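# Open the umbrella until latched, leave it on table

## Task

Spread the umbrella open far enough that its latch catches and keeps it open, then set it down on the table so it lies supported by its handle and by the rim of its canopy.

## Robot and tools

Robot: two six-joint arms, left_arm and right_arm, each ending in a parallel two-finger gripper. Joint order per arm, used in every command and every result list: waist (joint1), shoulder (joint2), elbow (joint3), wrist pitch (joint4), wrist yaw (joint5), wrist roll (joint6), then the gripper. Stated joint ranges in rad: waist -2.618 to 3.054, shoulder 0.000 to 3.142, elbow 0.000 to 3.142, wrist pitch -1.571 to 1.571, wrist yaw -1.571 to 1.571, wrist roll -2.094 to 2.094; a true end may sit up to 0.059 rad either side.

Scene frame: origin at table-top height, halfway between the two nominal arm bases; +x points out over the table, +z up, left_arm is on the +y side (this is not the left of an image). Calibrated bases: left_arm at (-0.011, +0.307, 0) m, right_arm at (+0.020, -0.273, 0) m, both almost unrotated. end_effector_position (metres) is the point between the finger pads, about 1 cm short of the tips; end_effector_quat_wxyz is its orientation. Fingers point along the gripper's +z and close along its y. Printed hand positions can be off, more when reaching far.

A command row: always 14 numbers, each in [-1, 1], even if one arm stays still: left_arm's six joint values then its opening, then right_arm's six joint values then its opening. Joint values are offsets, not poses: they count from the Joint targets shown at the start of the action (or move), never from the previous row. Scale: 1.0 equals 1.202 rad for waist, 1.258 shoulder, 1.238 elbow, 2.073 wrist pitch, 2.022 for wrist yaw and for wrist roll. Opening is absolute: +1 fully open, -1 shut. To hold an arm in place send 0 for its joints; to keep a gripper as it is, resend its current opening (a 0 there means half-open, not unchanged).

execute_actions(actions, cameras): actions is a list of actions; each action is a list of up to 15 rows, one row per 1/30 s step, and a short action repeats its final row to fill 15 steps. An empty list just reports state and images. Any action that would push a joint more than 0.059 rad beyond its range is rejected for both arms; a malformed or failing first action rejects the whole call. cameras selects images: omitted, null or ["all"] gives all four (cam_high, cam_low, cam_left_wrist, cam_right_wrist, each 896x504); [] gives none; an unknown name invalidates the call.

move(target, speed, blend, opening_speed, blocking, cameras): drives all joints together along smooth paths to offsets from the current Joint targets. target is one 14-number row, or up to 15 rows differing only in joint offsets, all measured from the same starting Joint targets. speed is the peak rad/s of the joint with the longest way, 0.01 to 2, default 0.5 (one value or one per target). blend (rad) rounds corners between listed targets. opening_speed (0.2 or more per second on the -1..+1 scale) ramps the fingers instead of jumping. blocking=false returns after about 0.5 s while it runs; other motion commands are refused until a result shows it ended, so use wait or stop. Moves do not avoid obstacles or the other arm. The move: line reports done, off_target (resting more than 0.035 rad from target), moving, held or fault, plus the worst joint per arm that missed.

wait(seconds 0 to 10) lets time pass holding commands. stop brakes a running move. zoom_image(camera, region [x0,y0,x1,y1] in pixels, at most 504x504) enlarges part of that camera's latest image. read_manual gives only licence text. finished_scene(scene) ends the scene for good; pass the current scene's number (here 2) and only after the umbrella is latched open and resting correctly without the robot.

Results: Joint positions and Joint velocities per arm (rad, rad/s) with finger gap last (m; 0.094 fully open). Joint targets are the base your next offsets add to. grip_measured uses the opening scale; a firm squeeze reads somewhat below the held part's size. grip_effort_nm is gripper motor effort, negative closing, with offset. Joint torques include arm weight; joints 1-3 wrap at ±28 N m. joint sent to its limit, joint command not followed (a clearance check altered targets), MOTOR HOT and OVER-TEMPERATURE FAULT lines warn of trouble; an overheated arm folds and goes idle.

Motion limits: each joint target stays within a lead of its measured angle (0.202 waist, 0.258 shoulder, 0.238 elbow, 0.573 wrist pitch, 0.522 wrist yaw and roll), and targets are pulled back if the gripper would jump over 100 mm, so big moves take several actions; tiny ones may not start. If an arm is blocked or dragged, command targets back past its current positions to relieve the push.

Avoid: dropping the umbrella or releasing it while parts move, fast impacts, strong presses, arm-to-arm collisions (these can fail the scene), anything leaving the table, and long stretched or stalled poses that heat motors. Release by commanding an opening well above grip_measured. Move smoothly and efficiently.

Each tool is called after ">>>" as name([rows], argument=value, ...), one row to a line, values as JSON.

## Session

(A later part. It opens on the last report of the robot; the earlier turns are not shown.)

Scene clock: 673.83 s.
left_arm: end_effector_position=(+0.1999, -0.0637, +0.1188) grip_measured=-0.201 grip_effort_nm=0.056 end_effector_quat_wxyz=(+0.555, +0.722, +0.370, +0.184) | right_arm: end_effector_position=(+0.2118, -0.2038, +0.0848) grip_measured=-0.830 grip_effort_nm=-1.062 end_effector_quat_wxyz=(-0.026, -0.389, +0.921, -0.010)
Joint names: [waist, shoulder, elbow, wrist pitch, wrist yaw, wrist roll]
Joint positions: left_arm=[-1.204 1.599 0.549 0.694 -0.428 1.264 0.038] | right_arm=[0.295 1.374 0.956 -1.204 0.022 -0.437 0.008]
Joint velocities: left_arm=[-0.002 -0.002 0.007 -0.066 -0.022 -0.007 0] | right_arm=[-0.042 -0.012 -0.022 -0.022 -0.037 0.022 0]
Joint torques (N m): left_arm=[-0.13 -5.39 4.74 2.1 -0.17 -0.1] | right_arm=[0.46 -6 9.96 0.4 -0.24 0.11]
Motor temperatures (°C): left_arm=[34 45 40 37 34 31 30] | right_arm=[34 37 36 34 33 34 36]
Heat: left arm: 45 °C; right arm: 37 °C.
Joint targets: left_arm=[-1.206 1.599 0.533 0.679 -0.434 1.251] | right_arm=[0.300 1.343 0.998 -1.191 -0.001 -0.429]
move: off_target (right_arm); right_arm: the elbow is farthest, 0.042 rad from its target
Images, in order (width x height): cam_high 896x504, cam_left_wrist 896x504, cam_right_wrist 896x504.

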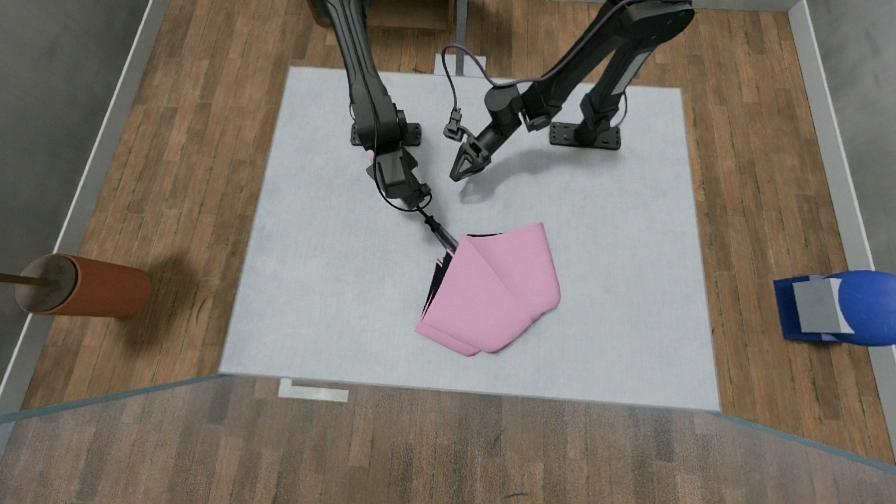

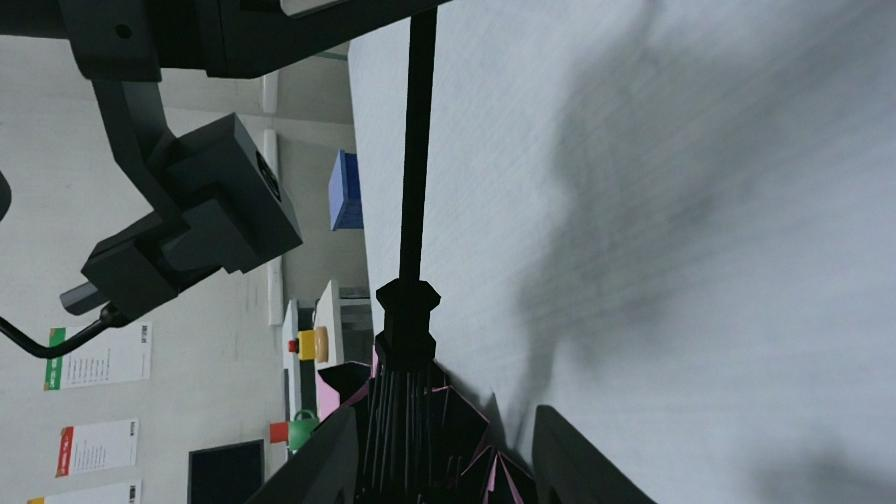

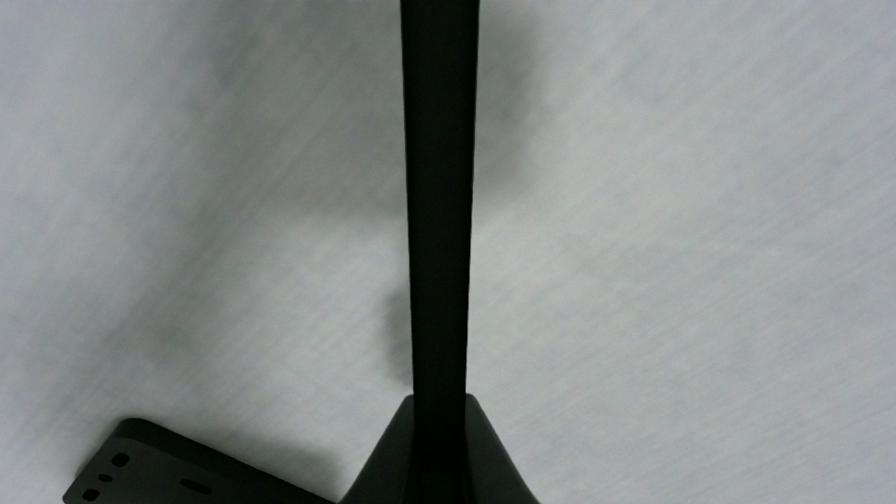

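>>> move(target=[0,0,0,0,0,0,-0.2,-0.0790,-0.1725,-0.0549,0.0150,-0.0539,-0.0425,-0.93], speed=0.2, cameras=["cam_low","cam_left_wrist","cam_right_wrist"])

Scene clock: 701.57 s.
left_arm: end_effector_position=(+0.1999, -0.0635, +0.1186) grip_measured=-0.201 grip_effort_nm=0.056 end_effector_quat_wxyz=(+0.554, +0.722, +0.371, +0.184) | right_arm: end_effector_position=(+0.2112, -0.2048, +0.1216) grip_measured=-0.830 grip_effort_nm=-1.067 end_effector_quat_wxyz=(+0.080, -0.382, +0.920, +0.026)
Joint names: [waist, shoulder, elbow, wrist pitch, wrist yaw, wrist roll]
Joint positions: left_arm=[-1.204 1.599 0.549 0.693 -0.429 1.263 0.038] | right_arm=[0.21 1.152 0.94 -1.206 -0.07 -0.505 0.008]
Joint velocities: left_arm=[-0.002 -0.002 -0.017 0.037 -0.051 0.051 0] | right_arm=[-0.012 -0.002 -0.002 0.022 -0.095 -0.066 -0.001]
Joint torques (N m): left_arm=[-0.14 -5.38 4.77 2.11 -0.16 -0.1] | right_arm=[-0.5 -4.33 5.74 1.06 -0.45 -0.07]
Motor temperatures (°C): left_arm=[34 42 40 39 33 31 30] | right_arm=[34 36 38 33 33 34 36]
Heat: left arm: 42 °C; right arm: 38 °C.
Joint targets: left_arm=[-1.206 1.599 0.533 0.679 -0.434 1.251] | right_arm=[0.205 1.126 0.930 -1.160 -0.110 -0.515]
move: off_target (right_arm); right_arm: the wrist pitch is farthest, 0.046 rad from its target
Images, in order (width x height): cam_low 896x504, cam_left_wrist 896x504, cam_right_wrist 896x504.

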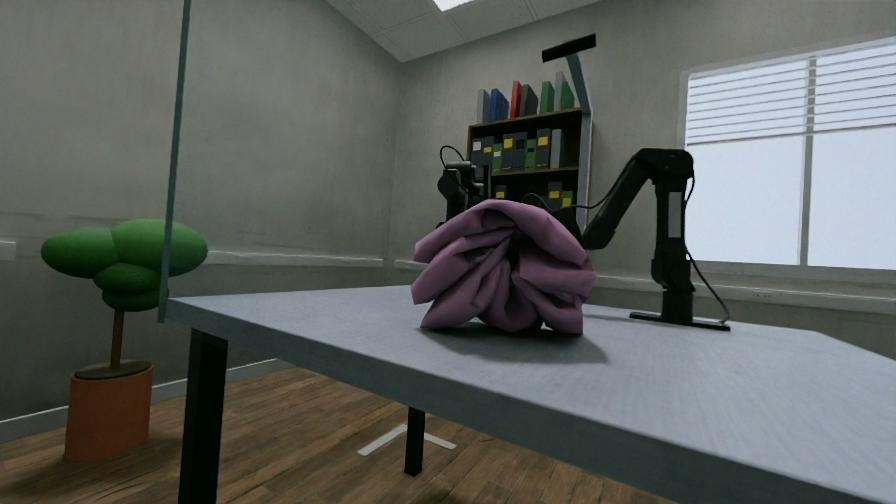

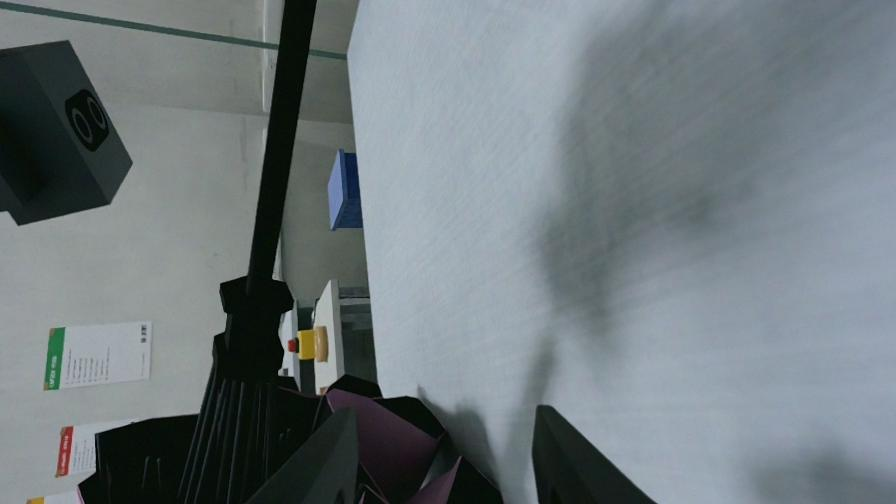

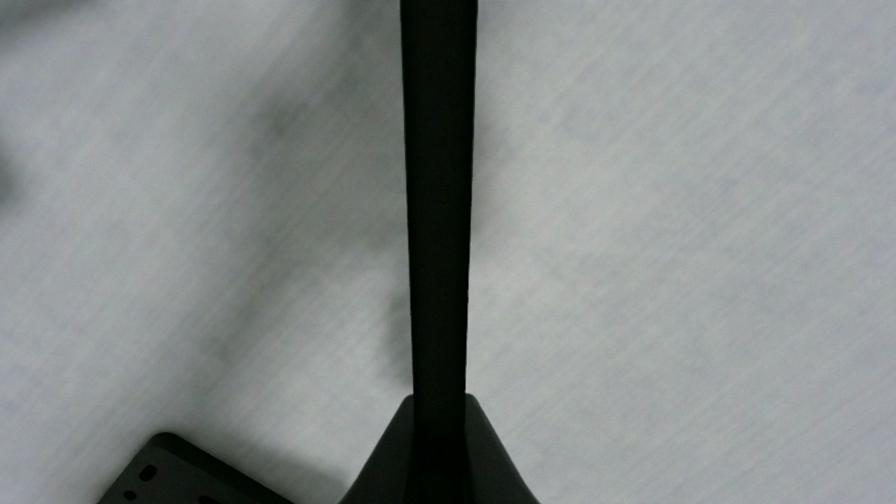

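>>> execute_actions(actions=[])

Scene clock: 718.80 s.
left_arm: end_effector_position=(+0.1999, -0.0635, +0.1185) grip_measured=-0.201 grip_effort_nm=0.061 end_effector_quat_wxyz=(+0.554, +0.722, +0.371, +0.184) | right_arm: end_effector_position=(+0.2112, -0.2047, +0.1216) grip_measured=-0.830 grip_effort_nm=-1.057 end_effector_quat_wxyz=(+0.080, -0.382, +0.920, +0.026)
Joint names: [waist, shoulder, elbow, wrist pitch, wrist yaw, wrist roll]
Joint positions: left_arm=[-1.204 1.599 0.549 0.693 -0.429 1.263 0.038] | right_arm=[0.21 1.152 0.94 -1.206 -0.071 -0.505 0.008]
Joint velocities: left_arm=[-0.007 -0.007 -0.002 0.007 0.007 -0.037 0] | right_arm=[-0.022 -0.002 0.002 0.007 -0.051 -0.022 0]
Joint torques (N m): left_arm=[-0.14 -5.39 4.75 2.11 -0.16 -0.1] | right_arm=[-0.54 -4.3 5.71 1.08 -0.47 -0.08]
Motor temperatures (°C): left_arm=[34 41 40 40 33 31 30] | right_arm=[34 36 37 34 33 34 36]
Heat: left arm: 41 °C; right arm: 37 °C.
Joint targets: left_arm=[-1.206 1.599 0.533 0.678 -0.434 1.251] | right_arm=[0.205 1.126 0.930 -1.160 -0.109 -0.515]
Tool commands: left_gripper/opening=-0.2 right_gripper/opening=-0.93

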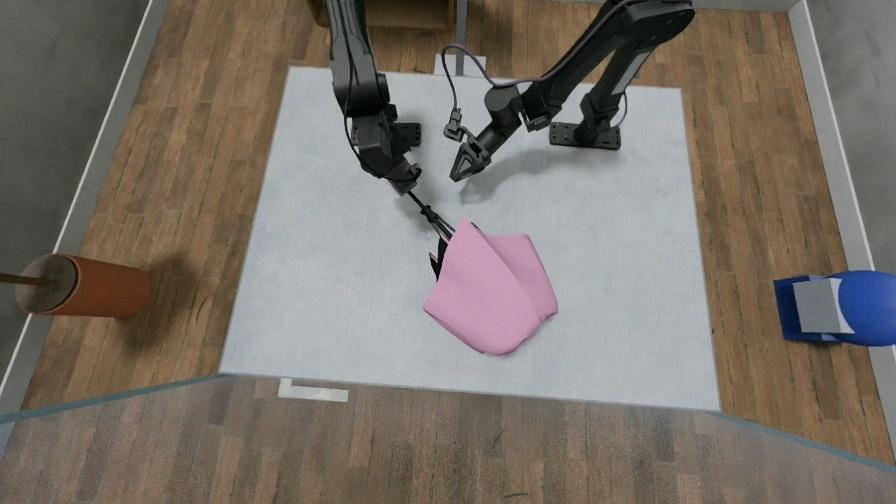

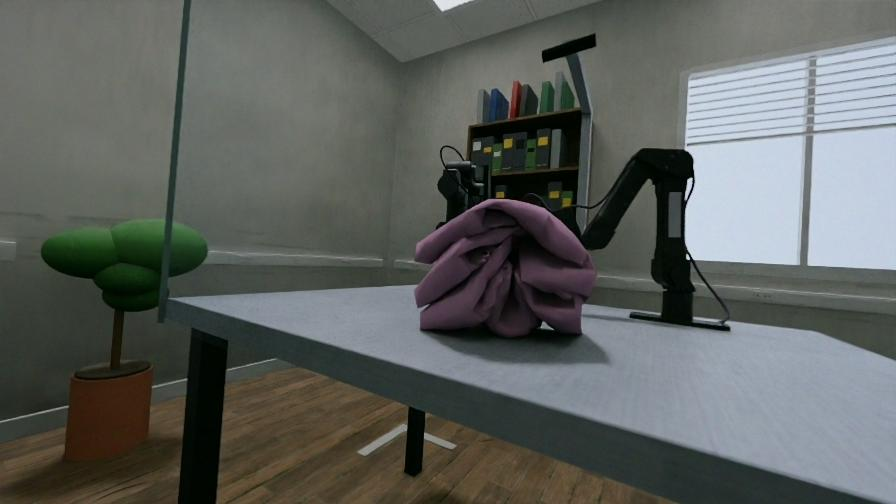

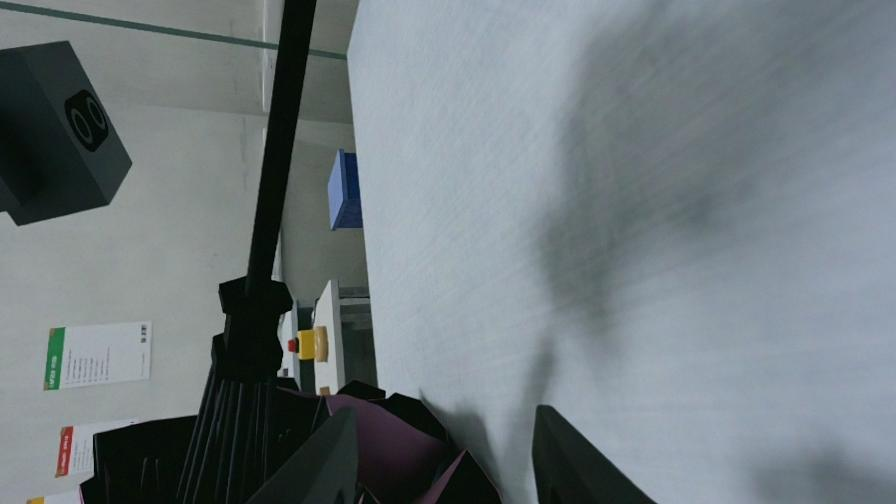

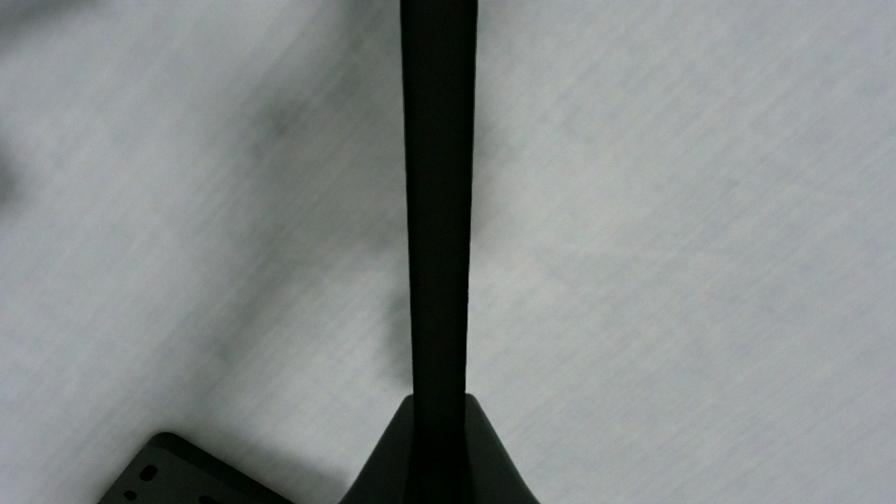

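>>> move(target=[0.0304, 0.1718, -0.0277, 0.308, 0.0118, 0.2186, -0.2, 0,0,0,0,0,0,-0.93], speed=0.5)

Scene clock: 743.77 s.
left_arm: end_effector_position=(+0.2155, -0.0772, +0.1636) grip_measured=-0.201 grip_effort_nm=0.051 end_effector_quat_wxyz=(+0.645, +0.660, +0.231, +0.310) | right_arm: end_effector_position=(+0.2112, -0.2047, +0.1216) grip_measured=-0.830 grip_effort_nm=-1.062 end_effector_quat_wxyz=(+0.080, -0.382, +0.920, +0.026)
Joint names: [waist, shoulder, elbow, wrist pitch, wrist yaw, wrist roll]
Joint positions: left_arm=[-1.177 1.799 0.514 1.311 -0.417 1.693 0.038] | right_arm=[0.21 1.152 0.94 -1.206 -0.071 -0.505 0.008]
Joint velocities: left_arm=[-0.032 0.002 -0.002 0.066 -0.051 0.022 0] | right_arm=[-0.007 0.002 -0.007 -0.007 -0.051 0.022 0]
Joint torques (N m): left_arm=[0.66 -4.89 3.74 2.36 0.04 0.04] | right_arm=[-0.53 -4.34 5.78 1.07 -0.48 -0.08]
Motor temperatures (°C): left_arm=[34 41 40 41 33 31 30] | right_arm=[34 36 36 35 33 34 36]
Heat: left arm: 41 °C; right arm: 36 °C.
Joint targets: left_arm=[-1.169 1.815 0.499 1.317 -0.411 1.693] | right_arm=[0.205 1.126 0.930 -1.160 -0.109 -0.515]
move: off_target (right_arm); right_arm: the wrist pitch is farthest, 0.046 rad from its target

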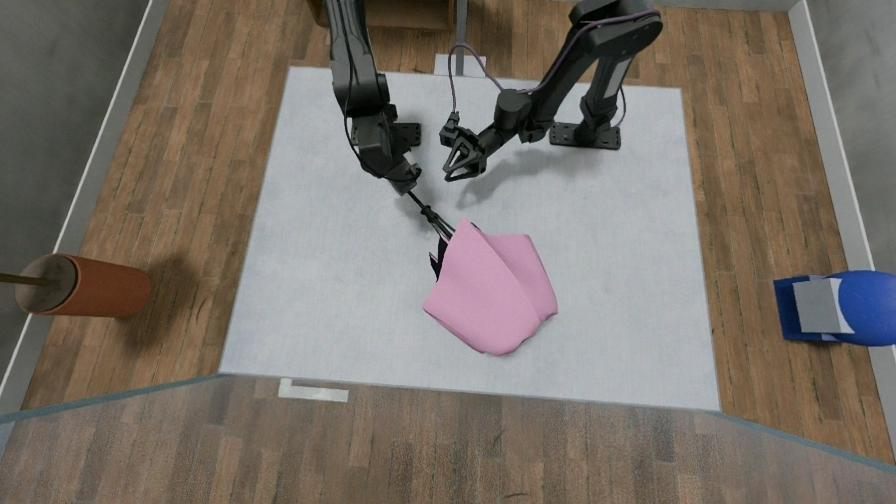

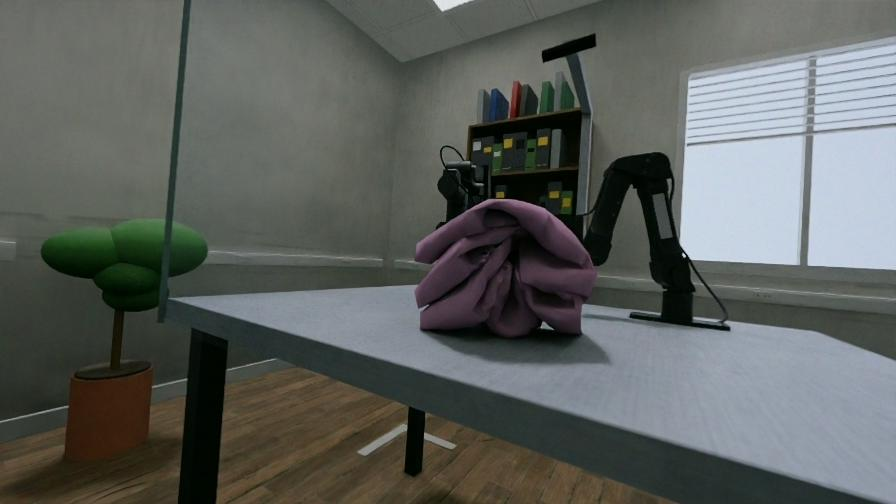

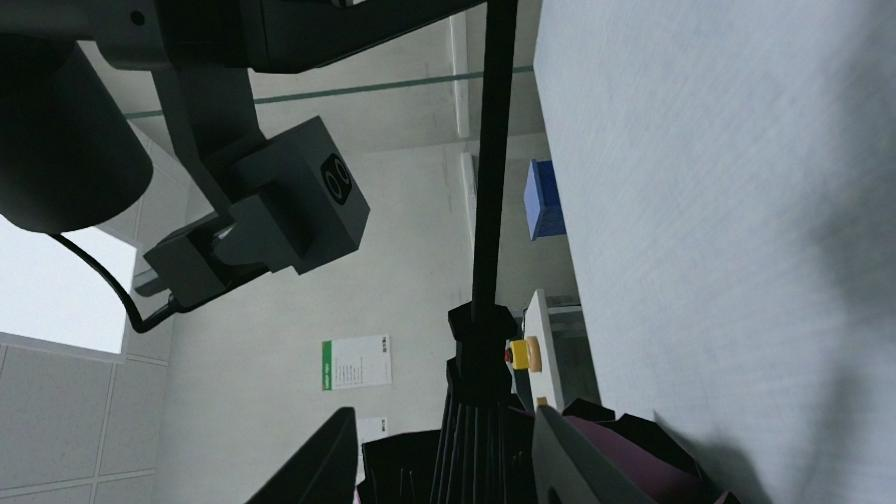

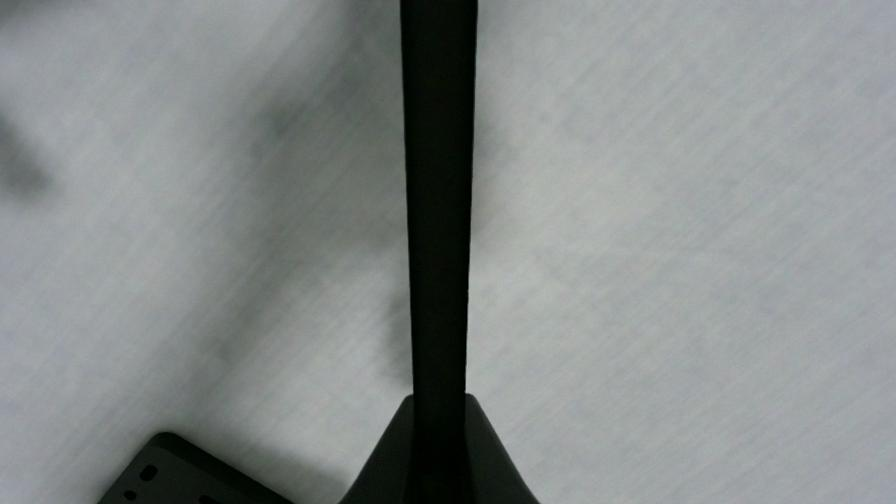

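>>> move(target=[-0.0258, 0.0429, 0.025, 0.0116, -0.0129, 0.0084, -0.49, 0,0,0,0,0,0,-0.93], speed=0.4, opening_speed=0.5, cameras=["cam_left_wrist", "cam_high"])

Scene clock: 770.53 s.
left_arm: end_effector_position=(+0.2112, -0.0812, +0.1465) grip_measured=-0.489 grip_effort_nm=-0.090 end_effector_quat_wxyz=(+0.632, +0.672, +0.223, +0.314) | right_arm: end_effector_position=(+0.2112, -0.2047, +0.1216) grip_measured=-0.830 grip_effort_nm=-1.067 end_effector_quat_wxyz=(+0.080, -0.382, +0.920, +0.026)
Joint names: [waist, shoulder, elbow, wrist pitch, wrist yaw, wrist roll]
Joint positions: left_arm=[-1.194 1.853 0.514 1.335 -0.43 1.711 0.024] | right_arm=[0.21 1.152 0.94 -1.206 -0.071 -0.505 0.008]
Joint velocities: left_arm=[0.002 -0.002 -0.017 0.022 0.051 0.037 0] | right_arm=[0.017 -0.017 -0.007 0.007 -0.037 0.095 0]
Joint torques (N m): left_arm=[-0.54 -5.11 5.91 2.35 -0.07 0.03] | right_arm=[-0.51 -4.36 5.71 1.07 -0.46 -0.07]
Motor temperatures (°C): left_arm=[34 41 39 44 33 31 30] | right_arm=[34 36 36 35 33 34 37]
Heat: left arm: 44 °C; right arm: 37 °C.
Joint targets: left_arm=[-1.200 1.869 0.530 1.341 -0.437 1.710] | right_arm=[0.205 1.126 0.930 -1.160 -0.109 -0.515]
move: off_target (right_arm); right_arm: the wrist pitch is farthest, 0.046 rad from its target
Images, in order (width x height): cam_high 896x504, cam_left_wrist 896x504.

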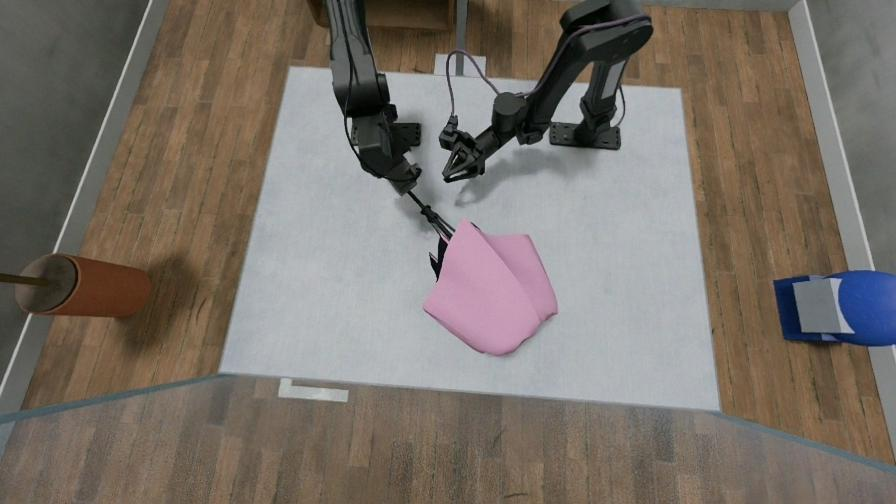

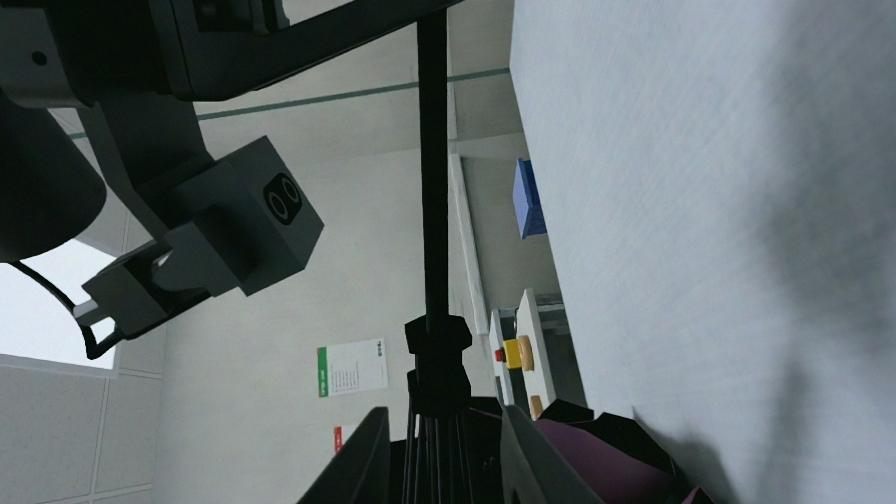

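>>> move(target=[0.0724, 0.1002, 0.1842, -0.0545, 0.0406, 0, -0.49, 0,0,0,0,0,0,-0.93], speed=0.35, cameras=["cam_left_wrist", "cam_high"])

Scene clock: 777.53 s.
left_arm: end_effector_position=(+0.2529, -0.1202, +0.1505) grip_measured=-0.489 grip_effort_nm=-0.085 end_effector_quat_wxyz=(+0.634, +0.669, +0.225, +0.316) | right_arm: end_effector_position=(+0.2112, -0.2047, +0.1216) grip_measured=-0.830 grip_effort_nm=-1.072 end_effector_quat_wxyz=(+0.080, -0.382, +0.920, +0.026)
Joint names: [waist, shoulder, elbow, wrist pitch, wrist yaw, wrist roll]
Joint positions: left_arm=[-1.119 1.974 0.737 1.242 -0.361 1.711 0.024] | right_arm=[0.21 1.152 0.94 -1.206 -0.071 -0.505 0.008]
Joint velocities: left_arm=[-0.007 -0.002 -0.027 0.007 0.007 -0.066 -0.001] | right_arm=[-0.017 0.007 -0.017 -0.051 0.022 -0.154 0]
Joint torques (N m): left_arm=[0.54 -6.17 6.87 2.17 0.05 0.03] | right_arm=[-0.53 -4.31 5.71 1.05 -0.47 -0.08]
Motor temperatures (°C): left_arm=[34 41 40 44 33 31 30] | right_arm=[34 36 36 35 33 34 37]
Heat: left arm: 44 °C; right arm: 37 °C.
Joint targets: left_arm=[-1.113 1.995 0.758 1.228 -0.355 1.710] | right_arm=[0.205 1.126 0.930 -1.160 -0.109 -0.515]
move: off_target (right_arm); right_arm: the wrist pitch is farthest, 0.046 rad from its target
Images, in order (width x height): cam_high 896x504, cam_left_wrist 896x504.

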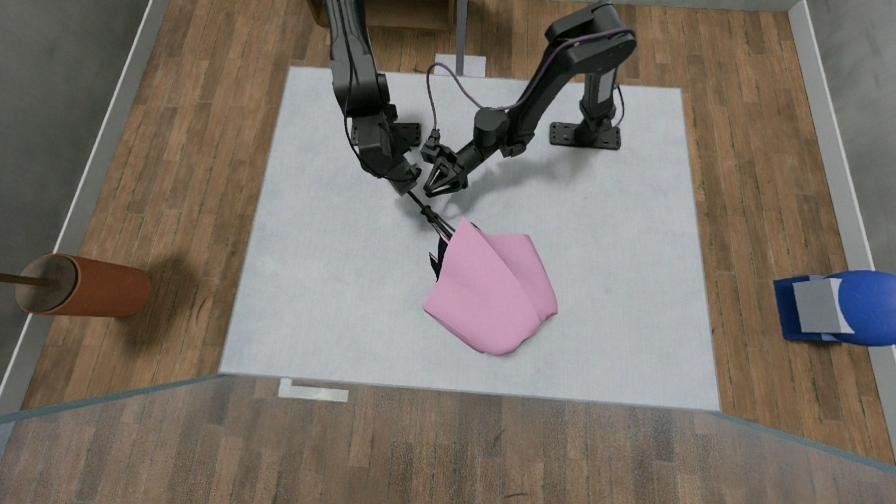

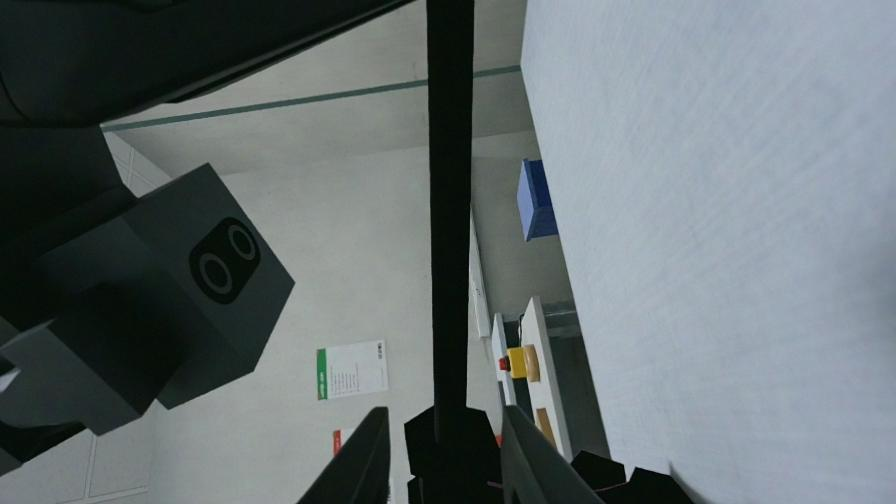

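>>> move(target=[0.0399, 0.1089, 0.2011, -0.0564, 0.0242, 0, -0.49, 0,0,0,0,0,0,-0.93], speed=0.25, cameras=["cam_left_wrist", "cam_right_wrist", "cam_high"])

Scene clock: 791.63 s.
left_arm: end_effector_position=(+0.2915, -0.1619, +0.1503) grip_measured=-0.489 grip_effort_nm=-0.081 end_effector_quat_wxyz=(+0.633, +0.670, +0.224, +0.316) | right_arm: end_effector_position=(+0.2112, -0.2046, +0.1216) grip_measured=-0.830 grip_effort_nm=-1.067 end_effector_quat_wxyz=(+0.080, -0.382, +0.920, +0.027)
Joint names: [waist, shoulder, elbow, wrist pitch, wrist yaw, wrist roll]
Joint positions: left_arm=[-1.072 2.108 0.983 1.126 -0.312 1.711 0.024] | right_arm=[0.21 1.152 0.94 -1.206 -0.071 -0.505 0.008]
Joint velocities: left_arm=[-0.002 -0.002 -0.007 -0.037 0.022 0.007 -0.001] | right_arm=[-0.012 0.007 -0.007 0.022 -0.037 -0.081 0]
Joint torques (N m): left_arm=[0.57 -7.36 7.68 2.2 0.06 0.03] | right_arm=[-0.55 -4.33 5.78 1.06 -0.46 -0.08]
Motor temperatures (°C): left_arm=[34 41 40 44 32 31 30] | right_arm=[34 35 36 35 33 34 37]
Heat: left arm: 44 °C; right arm: 37 °C.
Joint targets: left_arm=[-1.066 2.132 1.007 1.111 -0.306 1.710] | right_arm=[0.205 1.126 0.930 -1.160 -0.110 -0.515]
move: off_target (right_arm); right_arm: the wrist pitch is farthest, 0.046 rad from its target
Images, in order (width x height): cam_high 896x504, cam_left_wrist 896x504, cam_right_wrist 896x504.

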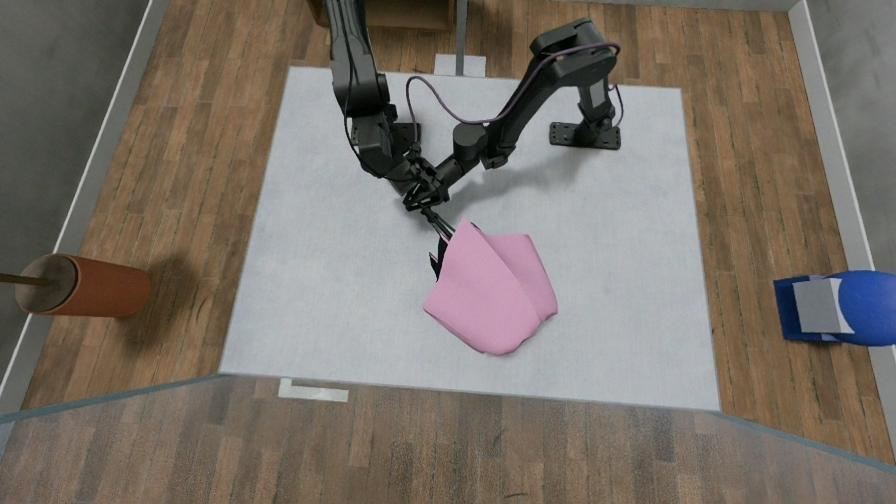

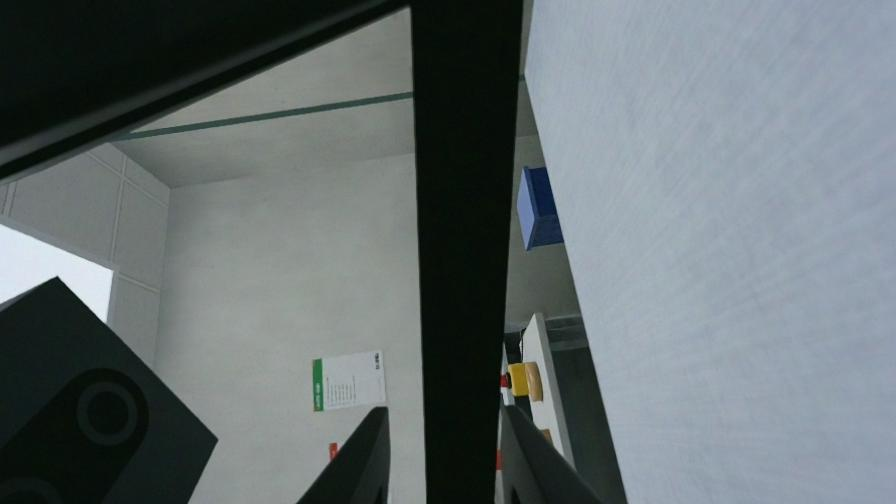

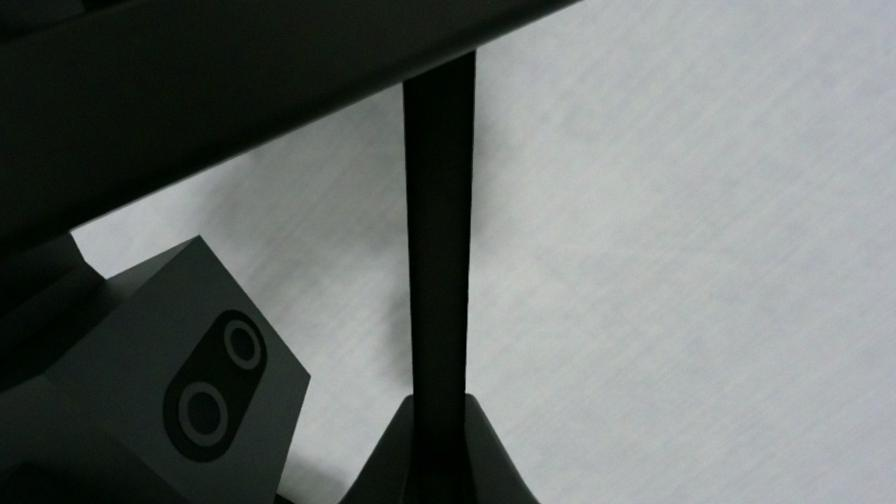

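>>> move(target=[0,0,0,0,0,0, -0.66, 0,0,0,0,0,0,-0.93], opening_speed=0.4, cameras=["cam_left_wrist"])

Scene clock: 841.77 s.
left_arm: end_effector_position=(+0.2914, -0.1620, +0.1500) grip_measured=-0.658 grip_effort_nm=-0.081 end_effector_quat_wxyz=(+0.633, +0.671, +0.224, +0.316) | right_arm: end_effector_position=(+0.2112, -0.2046, +0.1216) grip_measured=-0.830 grip_effort_nm=-1.072 end_effector_quat_wxyz=(+0.080, -0.382, +0.920, +0.027)
Joint names: [waist, shoulder, elbow, wrist pitch, wrist yaw, wrist roll]
Joint positions: left_arm=[-1.072 2.108 0.983 1.124 -0.312 1.711 0.016] | right_arm=[0.21 1.152 0.94 -1.206 -0.071 -0.505 0.008]
Joint velocities: left_arm=[-0.012 -0.007 0.002 0.081 0.037 -0.022 0] | right_arm=[-0.002 0.002 0.002 -0.037 -0.022 0.007 -0.001]
Joint torques (N m): left_arm=[0.57 -7.36 7.71 2.19 0.04 0.04] | right_arm=[-0.54 -4.31 5.78 1.07 -0.47 -0.09]
Motor temperatures (°C): left_arm=[34 41 42 44 32 31 30] | right_arm=[34 35 36 35 33 34 37]
Heat: left arm: 44 °C; right arm: 37 °C.
Joint targets: left_arm=[-1.066 2.132 1.007 1.111 -0.306 1.710] | right_arm=[0.205 1.126 0.930 -1.160 -0.110 -0.515]
move: off_target (right_arm); right_arm: the wrist pitch is farthest, 0.046 rad from its target
Images, in order (width x height): cam_left_wrist 896x504.

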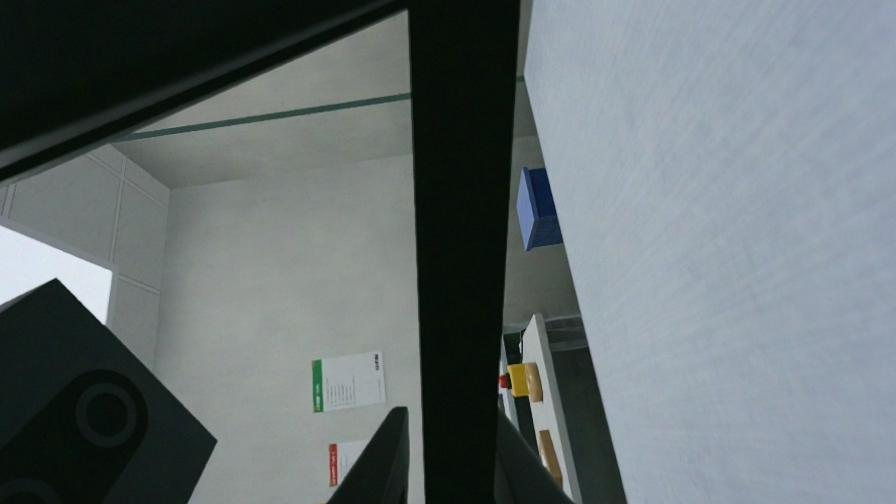

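>>> move([
  [-0.0162,0.0191,0.0016,0.0227,-0.0096,0.0430,-0.66,-0.0416,-0.0628,-0.0913,0.0492,-0.0198,-0.0203,-0.93],
  [-0.0237,0.0382,0.0040,0.0338,-0.0141,0.0841,-0.66,-0.0882,-0.1240,-0.1817,0.0967,-0.0495,-0.0415,-0.93],
], blend=0.03, speed=0.15)

Scene clock: 848.97 s.
left_arm: end_effector_position=(+0.2865, -0.1658, +0.1368) grip_measured=-0.658 grip_effort_nm=-0.085 end_effector_quat_wxyz=(+0.605, +0.686, +0.167, +0.368) | right_arm: end_effector_position=(+0.2048, -0.2111, +0.0922) grip_measured=-0.830 grip_effort_nm=-1.062 end_effector_quat_wxyz=(+0.145, -0.376, +0.914, +0.051)
Joint names: [waist, shoulder, elbow, wrist pitch, wrist yaw, wrist roll]
Joint positions: left_arm=[-1.088 2.156 0.983 1.176 -0.328 1.88 0.016] | right_arm=[0.104 0.995 0.714 -1.026 -0.162 -0.589 0.008]
Joint velocities: left_arm=[0.012 -0.007 -0.002 0.081 0.037 -0.037 -0.001] | right_arm=[-0.012 0.012 -0.002 -0.081 -0.037 -0.007 0.002]
Joint torques (N m): left_arm=[-0.51 -7.5 7.86 2.36 -0.08 0.05] | right_arm=[-0.5 -3.26 5.97 1.45 -0.63 -0.08]
Motor temperatures (°C): left_arm=[34 41 42 44 32 31 30] | right_arm=[34 35 36 35 33 34 37]
Heat: left arm: 44 °C; right arm: 37 °C.
Joint targets: left_arm=[-1.094 2.180 1.012 1.181 -0.334 1.880] | right_arm=[0.099 0.970 0.705 -0.959 -0.210 -0.599]
move: off_target (right_arm); right_arm: the wrist pitch is farthest, 0.066 rad from its target

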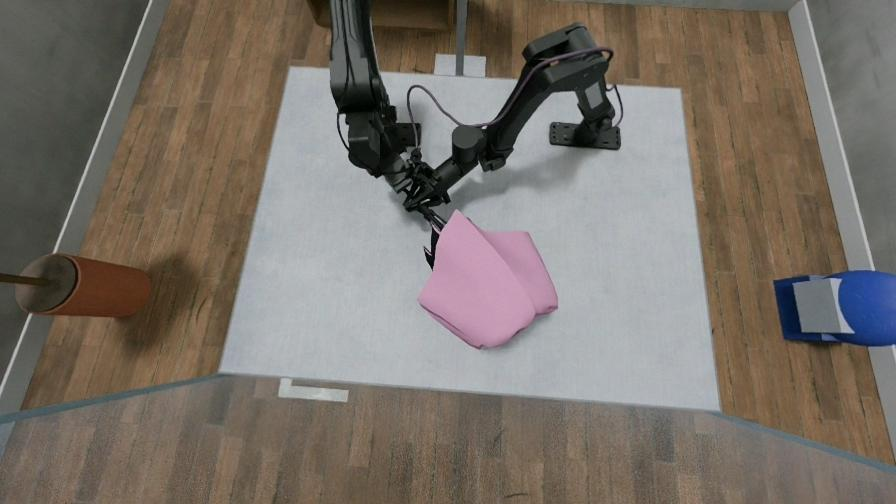

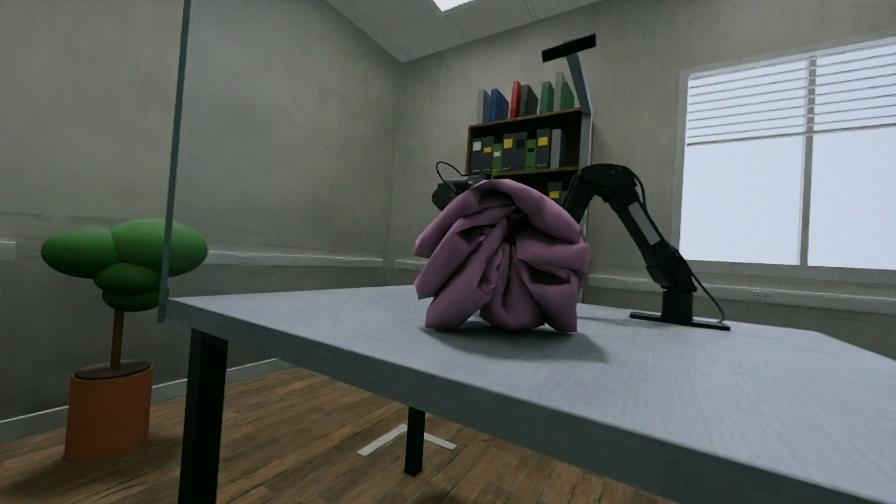

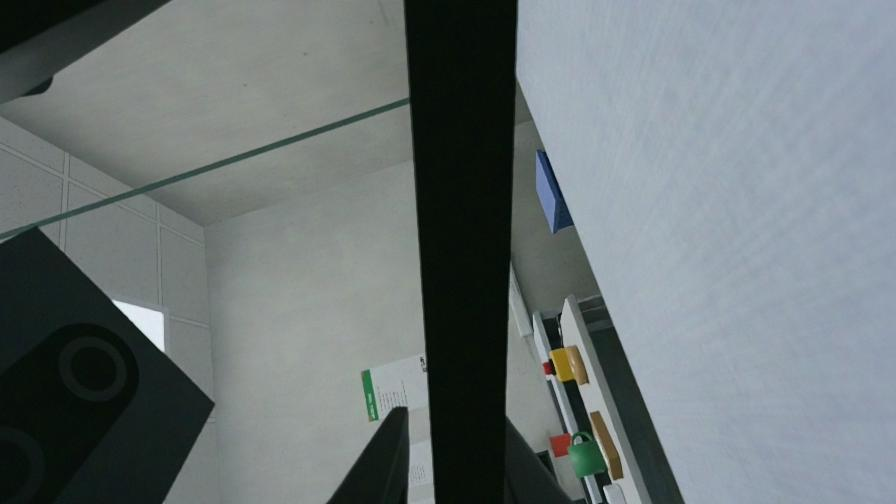

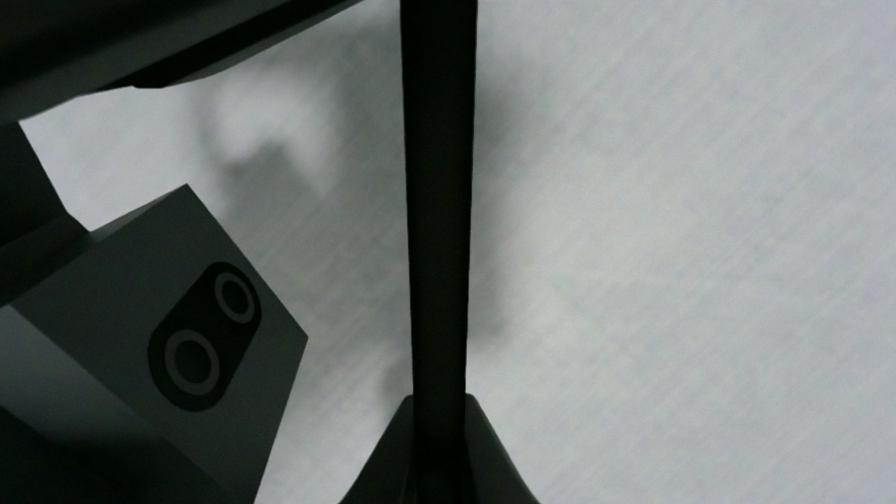

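>>> move([
  [-0.0137,0.0175,0.0097,0.0058,-0.0082,0.0411,-0.66,-0.0549,-0.0572,-0.0893,0.0526,-0.0406,-0.0242,-0.93],
  [-0.0275,0.0350,0.0194,0.0116,-0.0163,0.0821,-0.66,-0.1165,-0.1089,-0.1766,0.1030,-0.0816,-0.0500,-0.93],
], blend=0.03, speed=0.15)

Scene clock: 861.50 s.
left_arm: end_effector_position=(+0.2806, -0.1744, +0.1276) grip_measured=-0.658 grip_effort_nm=-0.076 end_effector_quat_wxyz=(+0.570, +0.696, +0.114, +0.420) | right_arm: end_effector_position=(+0.2081, -0.2107, +0.0670) grip_measured=-0.830 grip_effort_nm=-1.057 end_effector_quat_wxyz=(+0.235, -0.371, +0.895, +0.083)
Joint names: [waist, shoulder, elbow, wrist pitch, wrist yaw, wrist roll]
Joint positions: left_arm=[-1.116 2.201 1.009 1.196 -0.368 2.045 0.016] | right_arm=[-0.036 0.854 0.496 -0.815 -0.317 -0.69 0.008]
Joint velocities: left_arm=[-0.002 -0.012 -0.007 0.007 0.007 0.037 0] | right_arm=[0.017 -0.002 -0.012 -0.081 -0.022 -0.007 0]
Joint torques (N m): left_arm=[-0.91 -7.76 7.56 2.41 -0.02 0.03] | right_arm=[-0.54 -2.18 6.16 1.67 -0.81 -0.09]
Motor temperatures (°C): left_arm=[34 41 42 46 32 31 30] | right_arm=[34 35 35 36 33 34 37]
Heat: left arm: 46 °C; right arm: 37 °C.
Joint targets: left_arm=[-1.127 2.224 1.036 1.205 -0.367 2.046] | right_arm=[-0.041 0.834 0.486 -0.746 -0.374 -0.700]
move: off_target (right_arm); right_arm: the wrist pitch is farthest, 0.069 rad from its target

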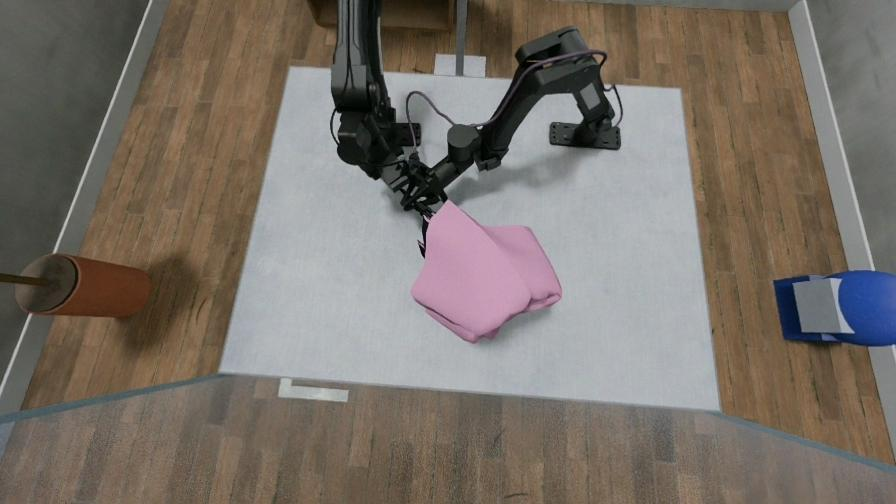

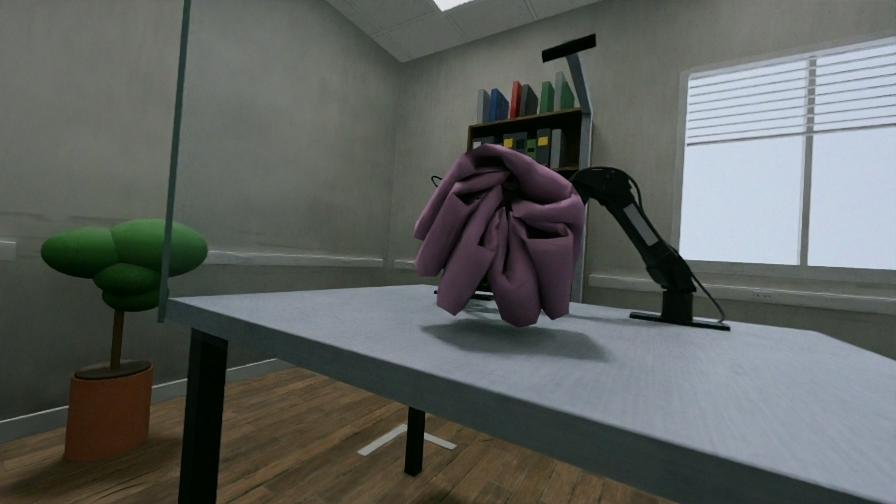

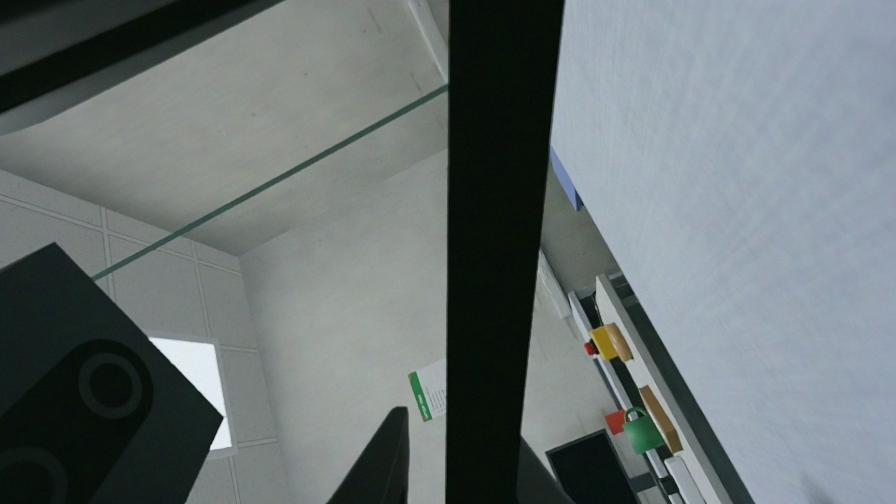

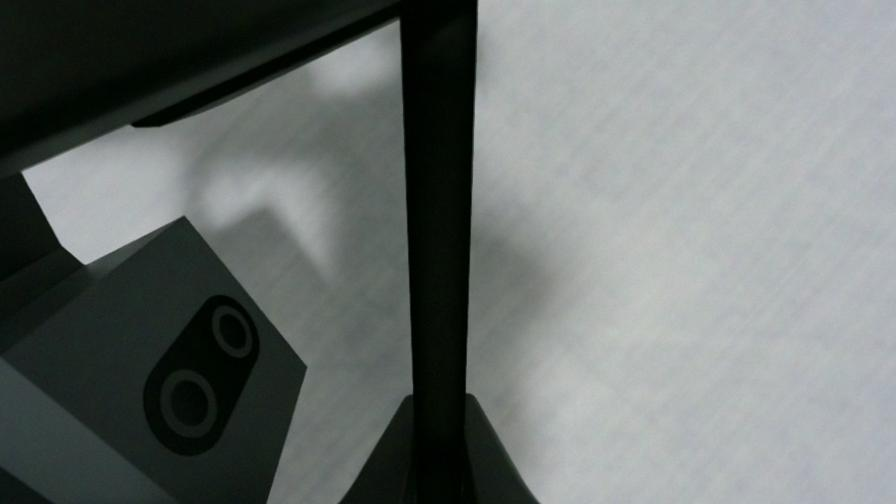

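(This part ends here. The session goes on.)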